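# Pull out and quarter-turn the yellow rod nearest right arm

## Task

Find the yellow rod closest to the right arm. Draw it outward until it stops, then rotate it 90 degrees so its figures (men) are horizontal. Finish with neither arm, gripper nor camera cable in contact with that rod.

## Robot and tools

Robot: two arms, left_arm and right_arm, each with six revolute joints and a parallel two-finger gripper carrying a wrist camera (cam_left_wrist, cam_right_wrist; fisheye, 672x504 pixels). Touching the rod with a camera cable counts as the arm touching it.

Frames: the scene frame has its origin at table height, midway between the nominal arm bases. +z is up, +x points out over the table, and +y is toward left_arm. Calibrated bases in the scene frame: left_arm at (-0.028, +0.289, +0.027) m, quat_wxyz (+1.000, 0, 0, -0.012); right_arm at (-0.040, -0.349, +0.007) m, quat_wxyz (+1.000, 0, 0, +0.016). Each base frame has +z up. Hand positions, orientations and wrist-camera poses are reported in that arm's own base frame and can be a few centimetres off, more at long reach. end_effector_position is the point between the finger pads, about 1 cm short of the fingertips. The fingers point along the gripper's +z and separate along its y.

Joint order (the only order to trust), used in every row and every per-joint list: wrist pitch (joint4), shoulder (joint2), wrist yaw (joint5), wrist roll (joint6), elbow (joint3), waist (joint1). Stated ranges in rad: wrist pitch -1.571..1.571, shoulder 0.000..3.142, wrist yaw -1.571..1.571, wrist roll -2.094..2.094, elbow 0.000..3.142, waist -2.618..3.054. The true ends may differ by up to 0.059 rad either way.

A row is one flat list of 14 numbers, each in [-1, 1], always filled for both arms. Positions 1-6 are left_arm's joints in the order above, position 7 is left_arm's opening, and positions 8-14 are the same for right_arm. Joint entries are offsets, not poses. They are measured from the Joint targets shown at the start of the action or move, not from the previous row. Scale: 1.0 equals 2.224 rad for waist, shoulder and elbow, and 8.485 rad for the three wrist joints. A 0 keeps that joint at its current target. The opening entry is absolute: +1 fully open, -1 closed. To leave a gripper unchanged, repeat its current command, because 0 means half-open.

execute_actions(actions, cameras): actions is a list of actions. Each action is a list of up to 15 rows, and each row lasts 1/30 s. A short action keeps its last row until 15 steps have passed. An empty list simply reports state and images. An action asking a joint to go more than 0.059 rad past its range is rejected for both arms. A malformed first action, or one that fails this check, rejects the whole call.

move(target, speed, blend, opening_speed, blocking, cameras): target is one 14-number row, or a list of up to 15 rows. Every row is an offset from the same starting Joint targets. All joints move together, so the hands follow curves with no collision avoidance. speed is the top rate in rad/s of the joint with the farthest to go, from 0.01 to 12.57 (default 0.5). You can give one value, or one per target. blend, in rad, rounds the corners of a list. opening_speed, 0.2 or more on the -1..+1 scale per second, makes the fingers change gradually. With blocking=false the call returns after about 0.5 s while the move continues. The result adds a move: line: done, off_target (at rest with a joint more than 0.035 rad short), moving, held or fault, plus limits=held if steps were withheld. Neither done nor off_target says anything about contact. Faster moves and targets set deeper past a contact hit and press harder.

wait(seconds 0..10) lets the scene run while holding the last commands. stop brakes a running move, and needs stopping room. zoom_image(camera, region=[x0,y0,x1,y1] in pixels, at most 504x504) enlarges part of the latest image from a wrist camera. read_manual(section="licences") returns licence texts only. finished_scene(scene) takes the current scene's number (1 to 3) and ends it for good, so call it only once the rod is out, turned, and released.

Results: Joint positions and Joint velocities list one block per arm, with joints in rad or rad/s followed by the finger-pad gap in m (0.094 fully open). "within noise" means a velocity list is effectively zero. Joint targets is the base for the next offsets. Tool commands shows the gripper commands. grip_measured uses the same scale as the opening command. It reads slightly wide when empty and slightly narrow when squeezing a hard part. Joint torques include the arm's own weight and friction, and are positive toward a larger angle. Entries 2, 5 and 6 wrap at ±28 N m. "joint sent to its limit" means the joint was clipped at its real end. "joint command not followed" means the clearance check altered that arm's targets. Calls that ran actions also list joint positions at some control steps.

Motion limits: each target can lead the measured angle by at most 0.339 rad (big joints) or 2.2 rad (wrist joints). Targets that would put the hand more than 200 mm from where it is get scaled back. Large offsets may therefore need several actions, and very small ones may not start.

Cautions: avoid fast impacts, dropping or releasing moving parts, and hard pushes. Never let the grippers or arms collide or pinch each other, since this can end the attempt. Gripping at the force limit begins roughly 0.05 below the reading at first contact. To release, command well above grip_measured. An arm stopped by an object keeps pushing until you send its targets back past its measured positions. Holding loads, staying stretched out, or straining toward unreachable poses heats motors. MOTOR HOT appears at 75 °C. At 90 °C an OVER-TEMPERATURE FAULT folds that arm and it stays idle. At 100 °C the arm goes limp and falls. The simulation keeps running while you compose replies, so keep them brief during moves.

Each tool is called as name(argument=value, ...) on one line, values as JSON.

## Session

execute_actions(actions=[])

Scene clock: 0.00 s.
left_arm: end_effector_position=(+0.4127, +0.0165, +0.1264) grip_measured=+1.000 end_effector_quat_wxyz=(+0.618, -0.002, +0.786, +0.007) | right_arm: end_effector_position=(+0.3903, -0.0463, +0.1052) grip_measured=+1.000 end_effector_quat_wxyz=(+0.587, +0.098, +0.798, -0.097)
Joint names: [wrist pitch, shoulder, wrist yaw, wrist roll, elbow, waist]
Joint positions: left_arm=[0.901 1.55 0.039 0.018 0.411 0.054 0.094] | right_arm=[0.871 1.537 0.276 0.046 0.357 0.003 0.094]
Joint velocities: within noise
Joint torques (N m): no reading
Heat: left arm: 41 °C; right arm: 39 °C.
Joint targets: left_arm=[0.889 1.548 0.039 0.019 0.413 0.054] | right_arm=[0.861 1.534 0.277 0.048 0.360 0.003]
Tool commands: left_gripper/opening=+1.0 right_gripper/opening=+1.0
camera_calibration:
cam_left_wrist: T_world_to_cam=[[-0.0177666, -0.985889, 0.166453, -0.00796993], [-0.580802, -0.125334, -0.804339, 0.378982], [0.813851, -0.110967, -0.570379, -0.140833], [0, 0, 0, 1]] pos_world=[0.334589, 0.0240143, 0.225829]
cam_right_wrist: T_world_to_cam=[[-0.259, -0.939853, 0.222701, 0.0247898], [-0.669431, 0.00846419, -0.742826, 0.372487], [0.696262, -0.341475, -0.631359, -0.103415], [0, 0, 0, 1]] pos_world=[0.327779, -0.0151678, 0.20588]

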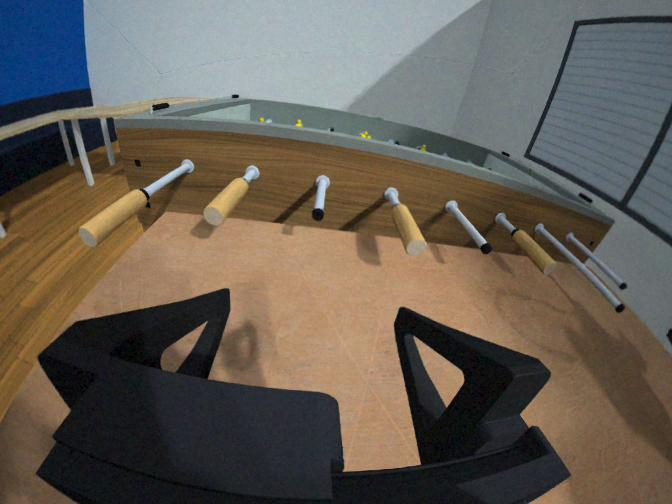

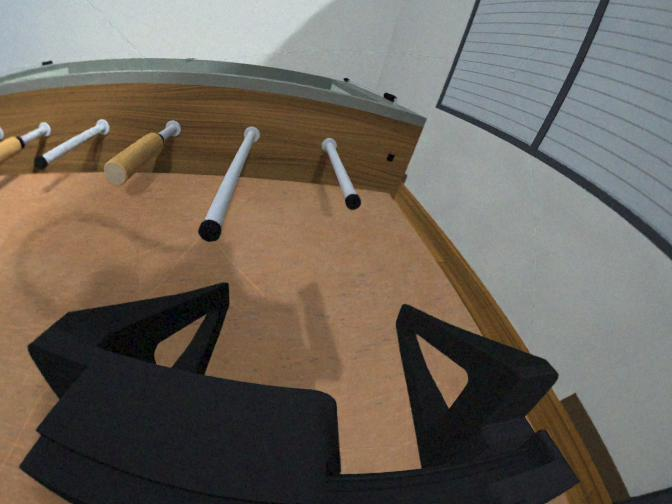

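move(target=[[-0.06,0.05,0.009,0,0.26,-0.05,1,-0.033,0,0,0,0.0989,0,1],[-0.1225,0.1133,0.019,-0.0006,0.5337,-0.1142,1,-0.0989,0.2442,0.0198,0.0272,0.5004,0.1942,1]], speed=1.0, blend=0.1)

zoom_image(camera="cam_left_wrist", region=[230, 120, 430, 260])

Scene clock: 28.53 s.
left_arm: end_effector_position=(+0.5401, -0.1414, +0.3082) grip_measured=+1.000 end_effector_quat_wxyz=(+0.570, +0.142, +0.799, -0.128) | right_arm: end_effector_position=(+0.5488, +0.1773, +0.1331) grip_measured=+1.000 end_effector_quat_wxyz=(+0.501, +0.026, +0.865, -0.018)
Joint names: [wrist pitch, shoulder, wrist yaw, wrist roll, elbow, waist]
Joint positions: left_arm=[-0.128 1.773 0.189 0.018 1.573 -0.198 0.094] | right_arm=[0.032 2.056 0.436 0.264 1.443 0.442 0.094]
Joint velocities: within noise
Joint torques (N m): left_arm=[1.71 -9.26 0.13 -0.03 9.99 -0.23] | right_arm=[1.4 -8.92 0.28 0.15 9.1 -0.57]
Heat: left arm: 41 °C; right arm: 40 °C.
Joint targets: left_arm=[-0.150 1.800 0.200 0.014 1.600 -0.200] | right_arm=[0.022 2.077 0.445 0.278 1.473 0.435]
move: done
camera_calibration:
cam_left_wrist: T_world_to_cam=[[-0.378473, -0.899261, 0.21929, -0.000909909], [-0.659603, 0.0958181, -0.745481, 0.635092], [0.64937, -0.426789, -0.62942, -0.095917], [0, 0, 0, 1]] pos_world=[0.48085, -0.102608, 0.413277]
cam_right_wrist: T_world_to_cam=[[-0.0166314, -0.982783, 0.184014, 0.149597], [-0.804009, -0.0962598, -0.586773, 0.569104], [0.594384, -0.157708, -0.788566, -0.0754516], [0, 0, 0, 1]] pos_world=[0.5049, 0.189904, 0.246909]

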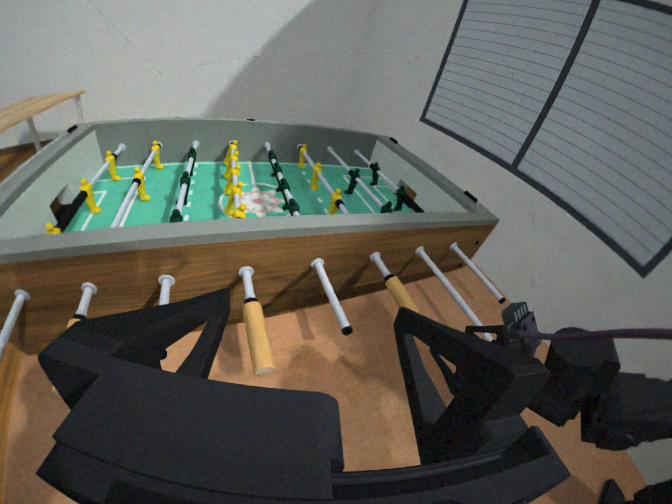

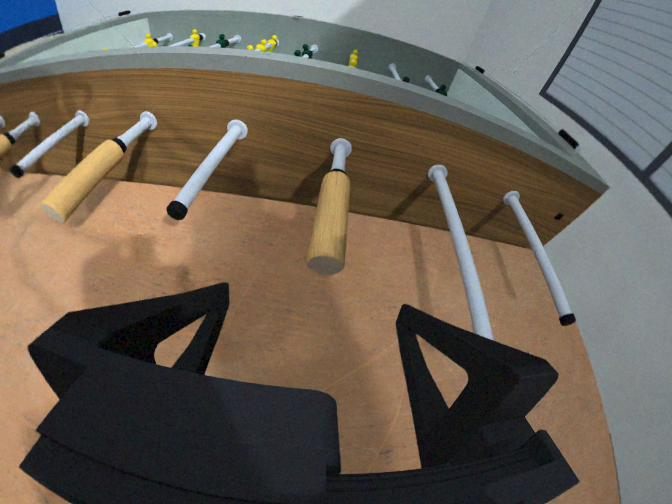

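Scaled by 2.520 from the camera's 672x504 image, which has a finer 960x720 frame.

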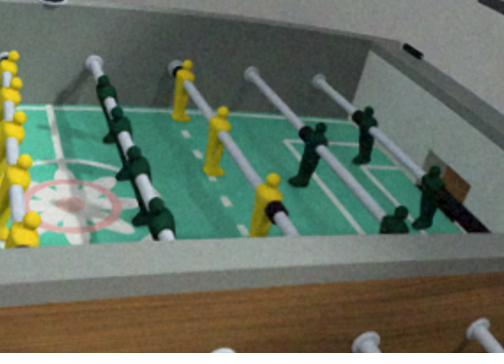

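move(target=[[0,0,0,0,0,0,1,-0.0051,0.2005,-0.0079,-0.0055,0.2293,-0.045,1],[0,0,0,0,0,0,1,-0.0051,0.2005,-0.0079,-0.0055,0.2293,-0.045,-0.9]], speed=0.5, opening_speed=1.2, cameras=["cam_right_wrist"])

Scene clock: 73.40 s.
left_arm: end_effector_position=(+0.5400, -0.1414, +0.3079) grip_measured=+1.000 end_effector_quat_wxyz=(+0.570, +0.142, +0.799, -0.128) | right_arm: end_effector_position=(+0.6549, +0.1621, +0.0743) grip_measured=-0.311 end_effector_quat_wxyz=(+0.502, +0.047, +0.863, -0.024)
Joint names: [wrist pitch, shoulder, wrist yaw, wrist roll, elbow, waist]
Joint positions: left_arm=[-0.129 1.773 0.189 0.018 1.573 -0.198 0.094] | right_arm=[-0.014 2.501 0.38 0.236 1.953 0.339 0.032]
Joint velocities: within noise
Joint torques (N m): left_arm=[1.72 -9.26 0.13 -0.04 9.98 -0.25] | right_arm=[1.49 -11.92 0.15 -0.04 9.25 -0.35]
Heat: left arm: 42 °C; right arm: 43 °C.
Joint targets: left_arm=[-0.150 1.800 0.200 0.014 1.600 -0.200] | right_arm=[-0.022 2.523 0.378 0.232 1.983 0.335]
move: done
camera_calibration:
cam_right_wrist: T_world_to_cam=[[-0.0576861, -0.983058, 0.173982, 0.174945], [-0.805184, -0.0572158, -0.590258, 0.613095], [0.590212, -0.174137, -0.788242, -0.181957], [0, 0, 0, 1]] pos_world=[0.61114, 0.175375, 0.188021]
Images, in order (width x height): cam_right_wrist 672x504.

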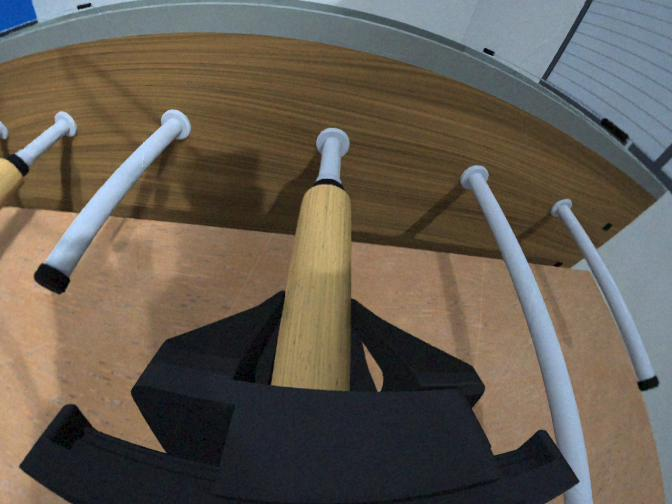

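move(target=[[0,0,0,0,0,0,1,0.0186,-0.094,0.0053,0.0037,-0.1709,0.0243,-0.9],[0,0,0,0,0,0,1,0.0305,-0.17,0.0118,0.0085,-0.3008,0.054,-0.9],[0,0,0,0,0,0,1,0.0367,-0.2271,0.0185,0.0131,-0.3907,0.085,-0.9],[0,0,0,0,0,0,1,0.0395,-0.2603,0.0229,0.0161,-0.4393,0.1057,-0.9]], speed=[0.4,0.4,0.25,0.15], blend=0.04)

zoom_image(camera="cam_left_wrist", region=[260, 140, 400, 240])

Scene clock: 84.40 s.
left_arm: end_effector_position=(+0.5400, -0.1414, +0.3079) grip_measured=+1.000 end_effector_quat_wxyz=(+0.570, +0.142, +0.799, -0.128) | right_arm: end_effector_position=(+0.4848, +0.1790, +0.0709) grip_measured=-0.311 end_effector_quat_wxyz=(+0.514, +0.048, +0.856, -0.018)
Joint names: [wrist pitch, shoulder, wrist yaw, wrist roll, elbow, waist]
Joint positions: left_arm=[-0.129 1.773 0.189 0.018 1.573 -0.198 0.094] | right_arm=[0.372 2.005 0.539 0.346 1.053 0.53 0.032]
Joint velocities: within noise
Joint torques (N m): left_arm=[1.73 -9.24 0.14 -0.04 9.96 -0.31] | right_arm=[1.03 -14.24 0.59 0.25 2.29 3.64]
Heat: left arm: 42 °C; right arm: 45 °C.
Joint targets: left_arm=[-0.150 1.800 0.200 0.014 1.600 -0.200] | right_arm=[0.314 1.944 0.573 0.368 1.006 0.570]
move: off_target (right_arm); right_arm: the shoulder is farthest, 0.061 rad from its target
camera_calibration:
cam_left_wrist: T_world_to_cam=[[-0.378218, -0.899328, 0.219456, -0.00102677], [-0.660416, 0.0960098, -0.744736, 0.635117], [0.648692, -0.426605, -0.630243, -0.095423], [0, 0, 0, 1]] pos_world=[0.480953, -0.102609, 0.41308]
cam_right_wrist: T_world_to_cam=[[-0.0594724, -0.98502, 0.161858, 0.184406], [-0.787384, -0.0533763, -0.614147, 0.46751], [0.613587, -0.163969, -0.772415, -0.0954658], [0, 0, 0, 1]] pos_world=[0.437653, 0.190945, 0.183533]

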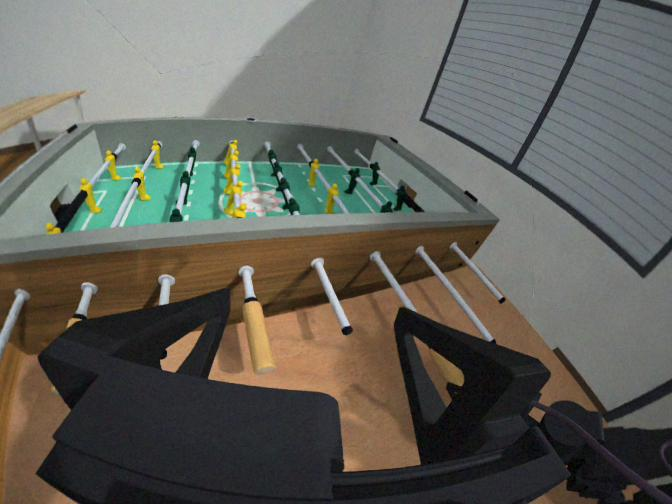

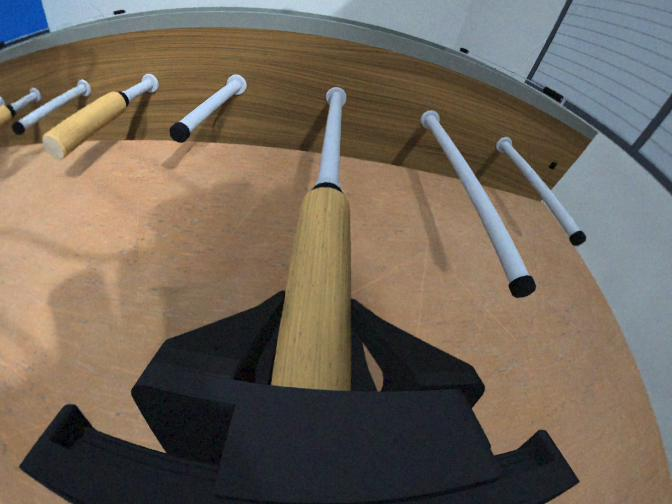

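Scaled by 3.600 from the camera's 672x504 image, which has a finer 960x720 frame.

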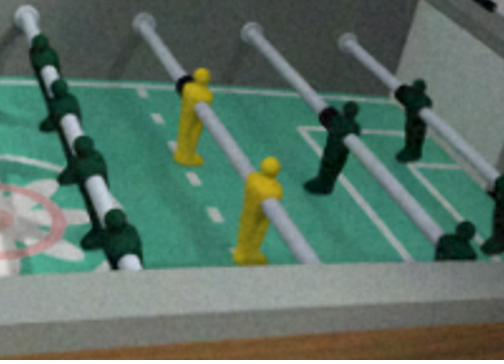

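move(target=[[0,0,0,0,0,0,1,0.0012,-0.0247,0.0035,0.0024,-0.036,0.0157,-0.9],[0,0,0,0,0,0,1,-0.0022,0.0321,-0.0045,-0.0031,0.0441,-0.0193,-0.9],[0,0,0,0,0,0,1,-0.0194,0.0818,0.0354,-0.0441,0.1097,0.0241,-0.9],[0,0,0,0,0,0,1,-0.0012,0.1488,0.0711,-0.1048,0.1401,0.0496,-0.9],[0,0,0,0,0,0,1,0.046,0.1927,0.0844,-0.1636,0.1272,0.0557,-0.9],[0,0,0,0,0,0,1,0.1371,0.2815,0.0886,-0.2671,0.1317,0.057,-0.9]], speed=[0.1,0.3,0.6,0.6,0.6,0.6], blend=[0,0.04,0.05,0.05,0.05,0])

zoom_image(camera="cam_left_wrist", region=[260, 140, 400, 240])

Scene clock: 147.80 s.
left_arm: end_effector_position=(+0.5400, -0.1414, +0.3079) grip_measured=+1.000 end_effector_quat_wxyz=(+0.570, +0.142, +0.799, -0.128) | right_arm: end_effector_position=(+0.4851, +0.1763, +0.0725) grip_measured=-0.311 end_effector_quat_wxyz=(+0.306, -0.340, +0.599, -0.657)
Joint names: [wrist pitch, shoulder, wrist yaw, wrist roll, elbow, waist]
Joint positions: left_arm=[-0.129 1.773 0.189 0.018 1.573 -0.198 0.094] | right_arm=[1.453 2.553 1.301 -1.836 1.291 0.686 0.032]
Joint velocities: within noise
Joint torques (N m): left_arm=[1.73 -9.22 0.13 -0.03 9.94 -0.24] | right_arm=[1.43 -9.89 0.18 -0.68 4.75 1.02]
Heat: left arm: 42 °C; right arm: 50 °C.
Joint targets: left_arm=[-0.150 1.800 0.200 0.014 1.600 -0.200] | right_arm=[1.477 2.570 1.324 -1.898 1.299 0.697]
move: off_target (right_arm); right_arm: the wrist roll is farthest, 0.063 rad from its target
camera_calibration:
cam_left_wrist: T_world_to_cam=[[-0.378218, -0.899328, 0.219456, -0.00102677], [-0.660416, 0.0960098, -0.744736, 0.635117], [0.648692, -0.426605, -0.630243, -0.095423], [0, 0, 0, 1]] pos_world=[0.480953, -0.102609, 0.41308]
cam_right_wrist: T_world_to_cam=[[0.0692175, 0.265882, 0.961517, -0.159449], [-0.850632, -0.48781, 0.196126, 0.517079], [0.521185, -0.831473, 0.192403, -0.00234296], [0, 0, 0, 1]] pos_world=[0.452102, 0.292683, 0.0523508]

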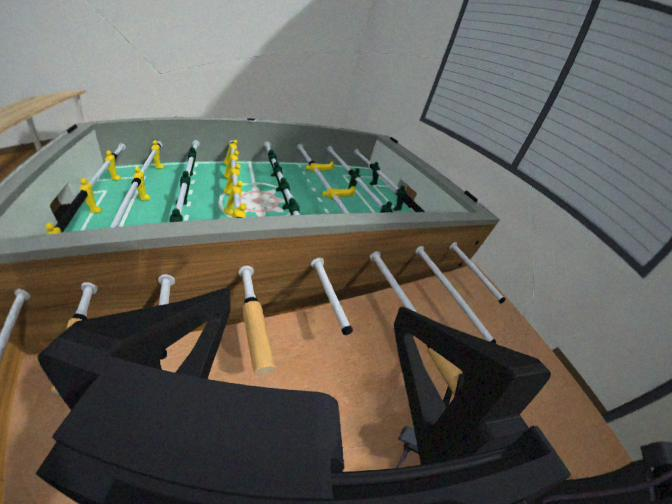

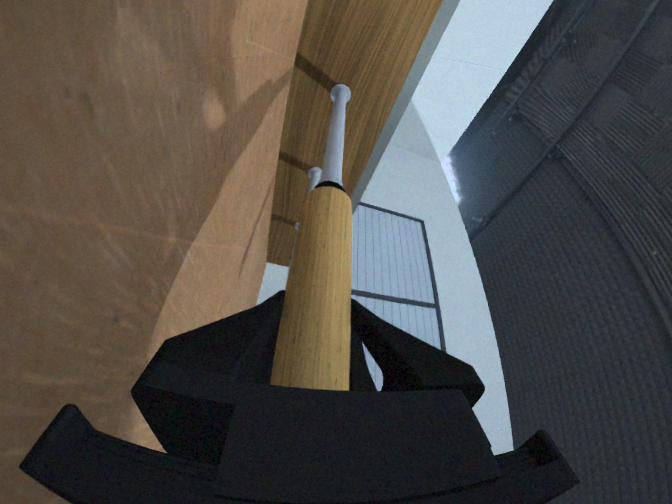

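Scaled by 3.600 from the camera's 672x504 image, which has a finer 960x720 frame.

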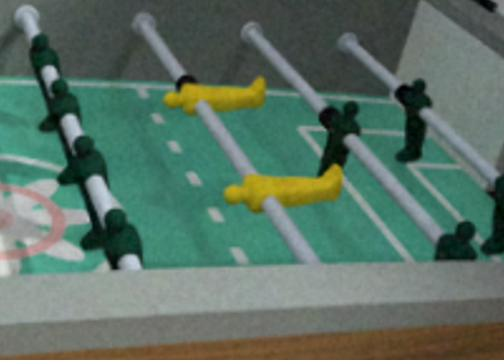

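move(target=[[0,0,0,0,0,0,1,-0.0424,-0.0427,-0.0021,0.0471,0,0,-0.9],[0,0,0,0,0,0,1,-0.0389,-0.0526,0.0019,0.0471,-0.0292,0.0157,-0.9],[0,0,0,0,0,0,1,-0.0424,-0.0472,0,0.0471,-0.009,0.0036,-0.9]], speed=[0.4,0.2,0.2], cameras=["cam_left_wrist"])

zoom_image(camera="cam_left_wrist", region=[260, 140, 400, 240])

Scene clock: 163.27 s.
left_arm: end_effector_position=(+0.5400, -0.1414, +0.3079) grip_measured=+1.000 end_effector_quat_wxyz=(+0.570, +0.142, +0.799, -0.128) | right_arm: end_effector_position=(+0.4837, +0.1778, +0.0699) grip_measured=-0.312 end_effector_quat_wxyz=(+0.334, -0.311, +0.639, -0.620)
Joint names: [wrist pitch, shoulder, wrist yaw, wrist roll, elbow, waist]
Joint positions: left_arm=[-0.129 1.773 0.189 0.018 1.573 -0.198 0.094] | right_arm=[1.169 2.475 1.315 -1.492 1.267 0.692 0.032]
Joint velocities: within noise
Joint torques (N m): left_arm=[1.73 -9.21 0.14 -0.04 9.94 -0.25] | right_arm=[0.86 -11.88 0.17 -0.07 5.37 1.24]
Heat: left arm: 42 °C; right arm: 46 °C.
Joint targets: left_arm=[-0.150 1.800 0.200 0.014 1.600 -0.200] | right_arm=[1.117 2.466 1.324 -1.498 1.279 0.705]
move: off_target (right_arm); right_arm: the wrist pitch is farthest, 0.052 rad from its target
camera_calibration:
cam_left_wrist: T_world_to_cam=[[-0.378218, -0.899328, 0.219456, -0.00102677], [-0.660416, 0.0960098, -0.744736, 0.635117], [0.648692, -0.426605, -0.630243, -0.095423], [0, 0, 0, 1]] pos_world=[0.480953, -0.102609, 0.41308]
Images, in order (width x height): cam_left_wrist 672x504.

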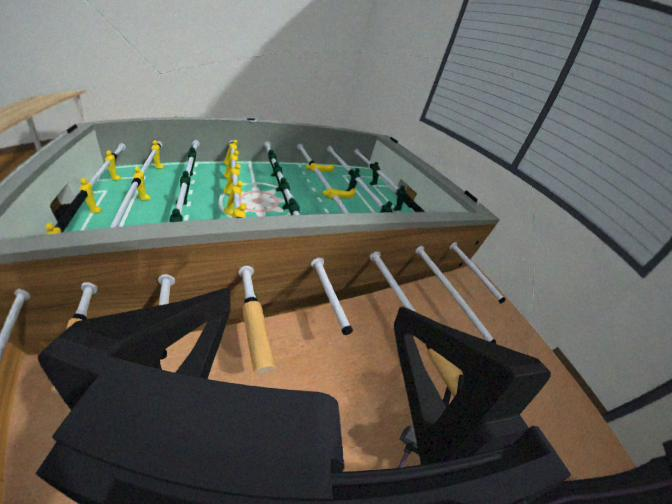

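Scaled by 3.600 from the camera's 672x504 image, which has a finer 960x720 frame.

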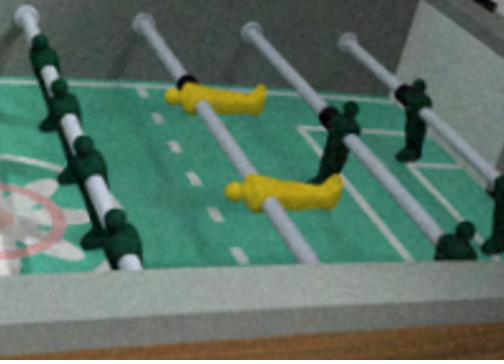

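move(target=[[0,0,0,0,0,0,1,0,0,0,0,0,0,0.35],[0,0,0,0,0,0,1,-0.0487,-0.042,-0.0041,0.0563,0.0045,-0.0049,0.35],[0,0,0,0,0,0,1,-0.0958,-0.0859,-0.0174,0.1151,0.0173,-0.0111,0.35],[0,0,0,0,0,0,1,-0.1141,-0.1529,-0.0532,0.1758,-0.013,-0.0366,0.35],[0,0,0,0,0,0,1,-0.156,-0.2433,-0.0367,0.2068,-0.0396,0.0569,0.35]], speed=[0.5,0.5,0.5,0.5,0.6], blend=[0,0.05,0.05,0.05,0], opening_speed=1.2)

zoom_image(camera="cam_left_wrist", region=[260, 140, 400, 240])

Scene clock: 183.67 s.
left_arm: end_effector_position=(+0.5400, -0.1414, +0.3078) grip_measured=+1.000 end_effector_quat_wxyz=(+0.570, +0.142, +0.799, -0.128) | right_arm: end_effector_position=(+0.4058, +0.2238, +0.1122) grip_measured=+0.348 end_effector_quat_wxyz=(+0.470, -0.099, +0.841, -0.248)
Joint names: [wrist pitch, shoulder, wrist yaw, wrist roll, elbow, waist]
Joint positions: left_arm=[-0.129 1.773 0.189 0.018 1.573 -0.198 0.094] | right_arm=[-0.195 1.943 0.996 0.237 1.212 0.83 0.063]
Joint velocities: within noise
Joint torques (N m): left_arm=[1.74 -9.22 0.13 -0.05 9.98 -0.25] | right_arm=[1 -10.43 0.63 0.2 4.52 0.12]
Heat: left arm: 42 °C; right arm: 45 °C.
Joint targets: left_arm=[-0.150 1.800 0.200 0.014 1.600 -0.200] | right_arm=[-0.207 1.924 1.013 0.256 1.191 0.831]
move: done
camera_calibration:
cam_left_wrist: T_world_to_cam=[[-0.378131, -0.899324, 0.21962, -0.00111372], [-0.660758, 0.096029, -0.744431, 0.635084], [0.648395, -0.426607, -0.630547, -0.0952179], [0, 0, 0, 1]] pos_world=[0.480955, -0.102609, 0.412981]
cam_right_wrist: T_world_to_cam=[[-0.0116016, -0.755303, 0.655273, 0.0909606], [-0.832204, -0.356004, -0.425084, 0.497717], [0.554348, -0.550253, -0.624436, 0.0860732], [0, 0, 0, 1]] pos_world=[0.367543, 0.293254, 0.205715]

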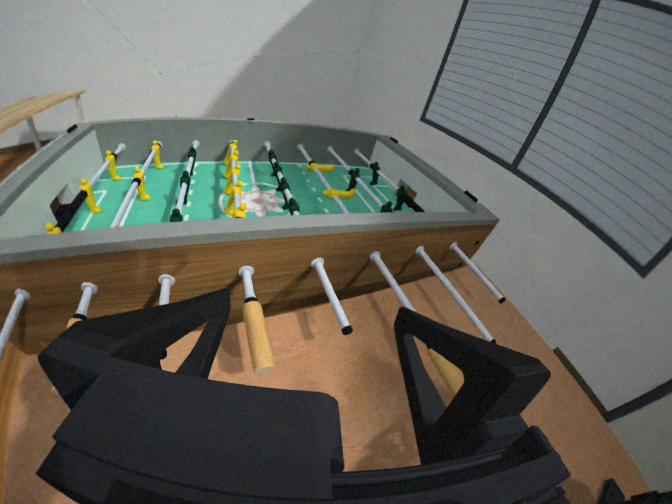

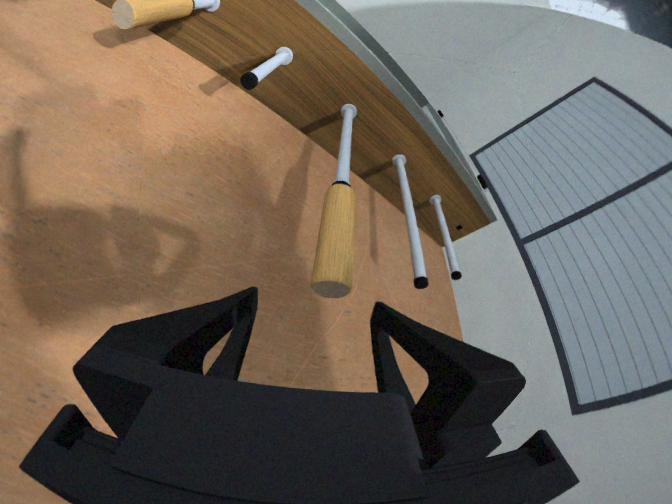

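Scaled by 3.600 from the camera's 672x504 image, which has a finer 960x720 frame.

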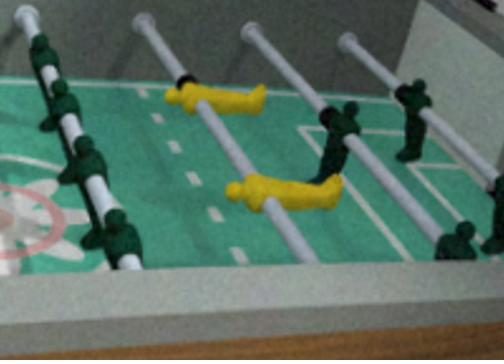

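finished_scene(scene=3)

The scene is finished: the task was done.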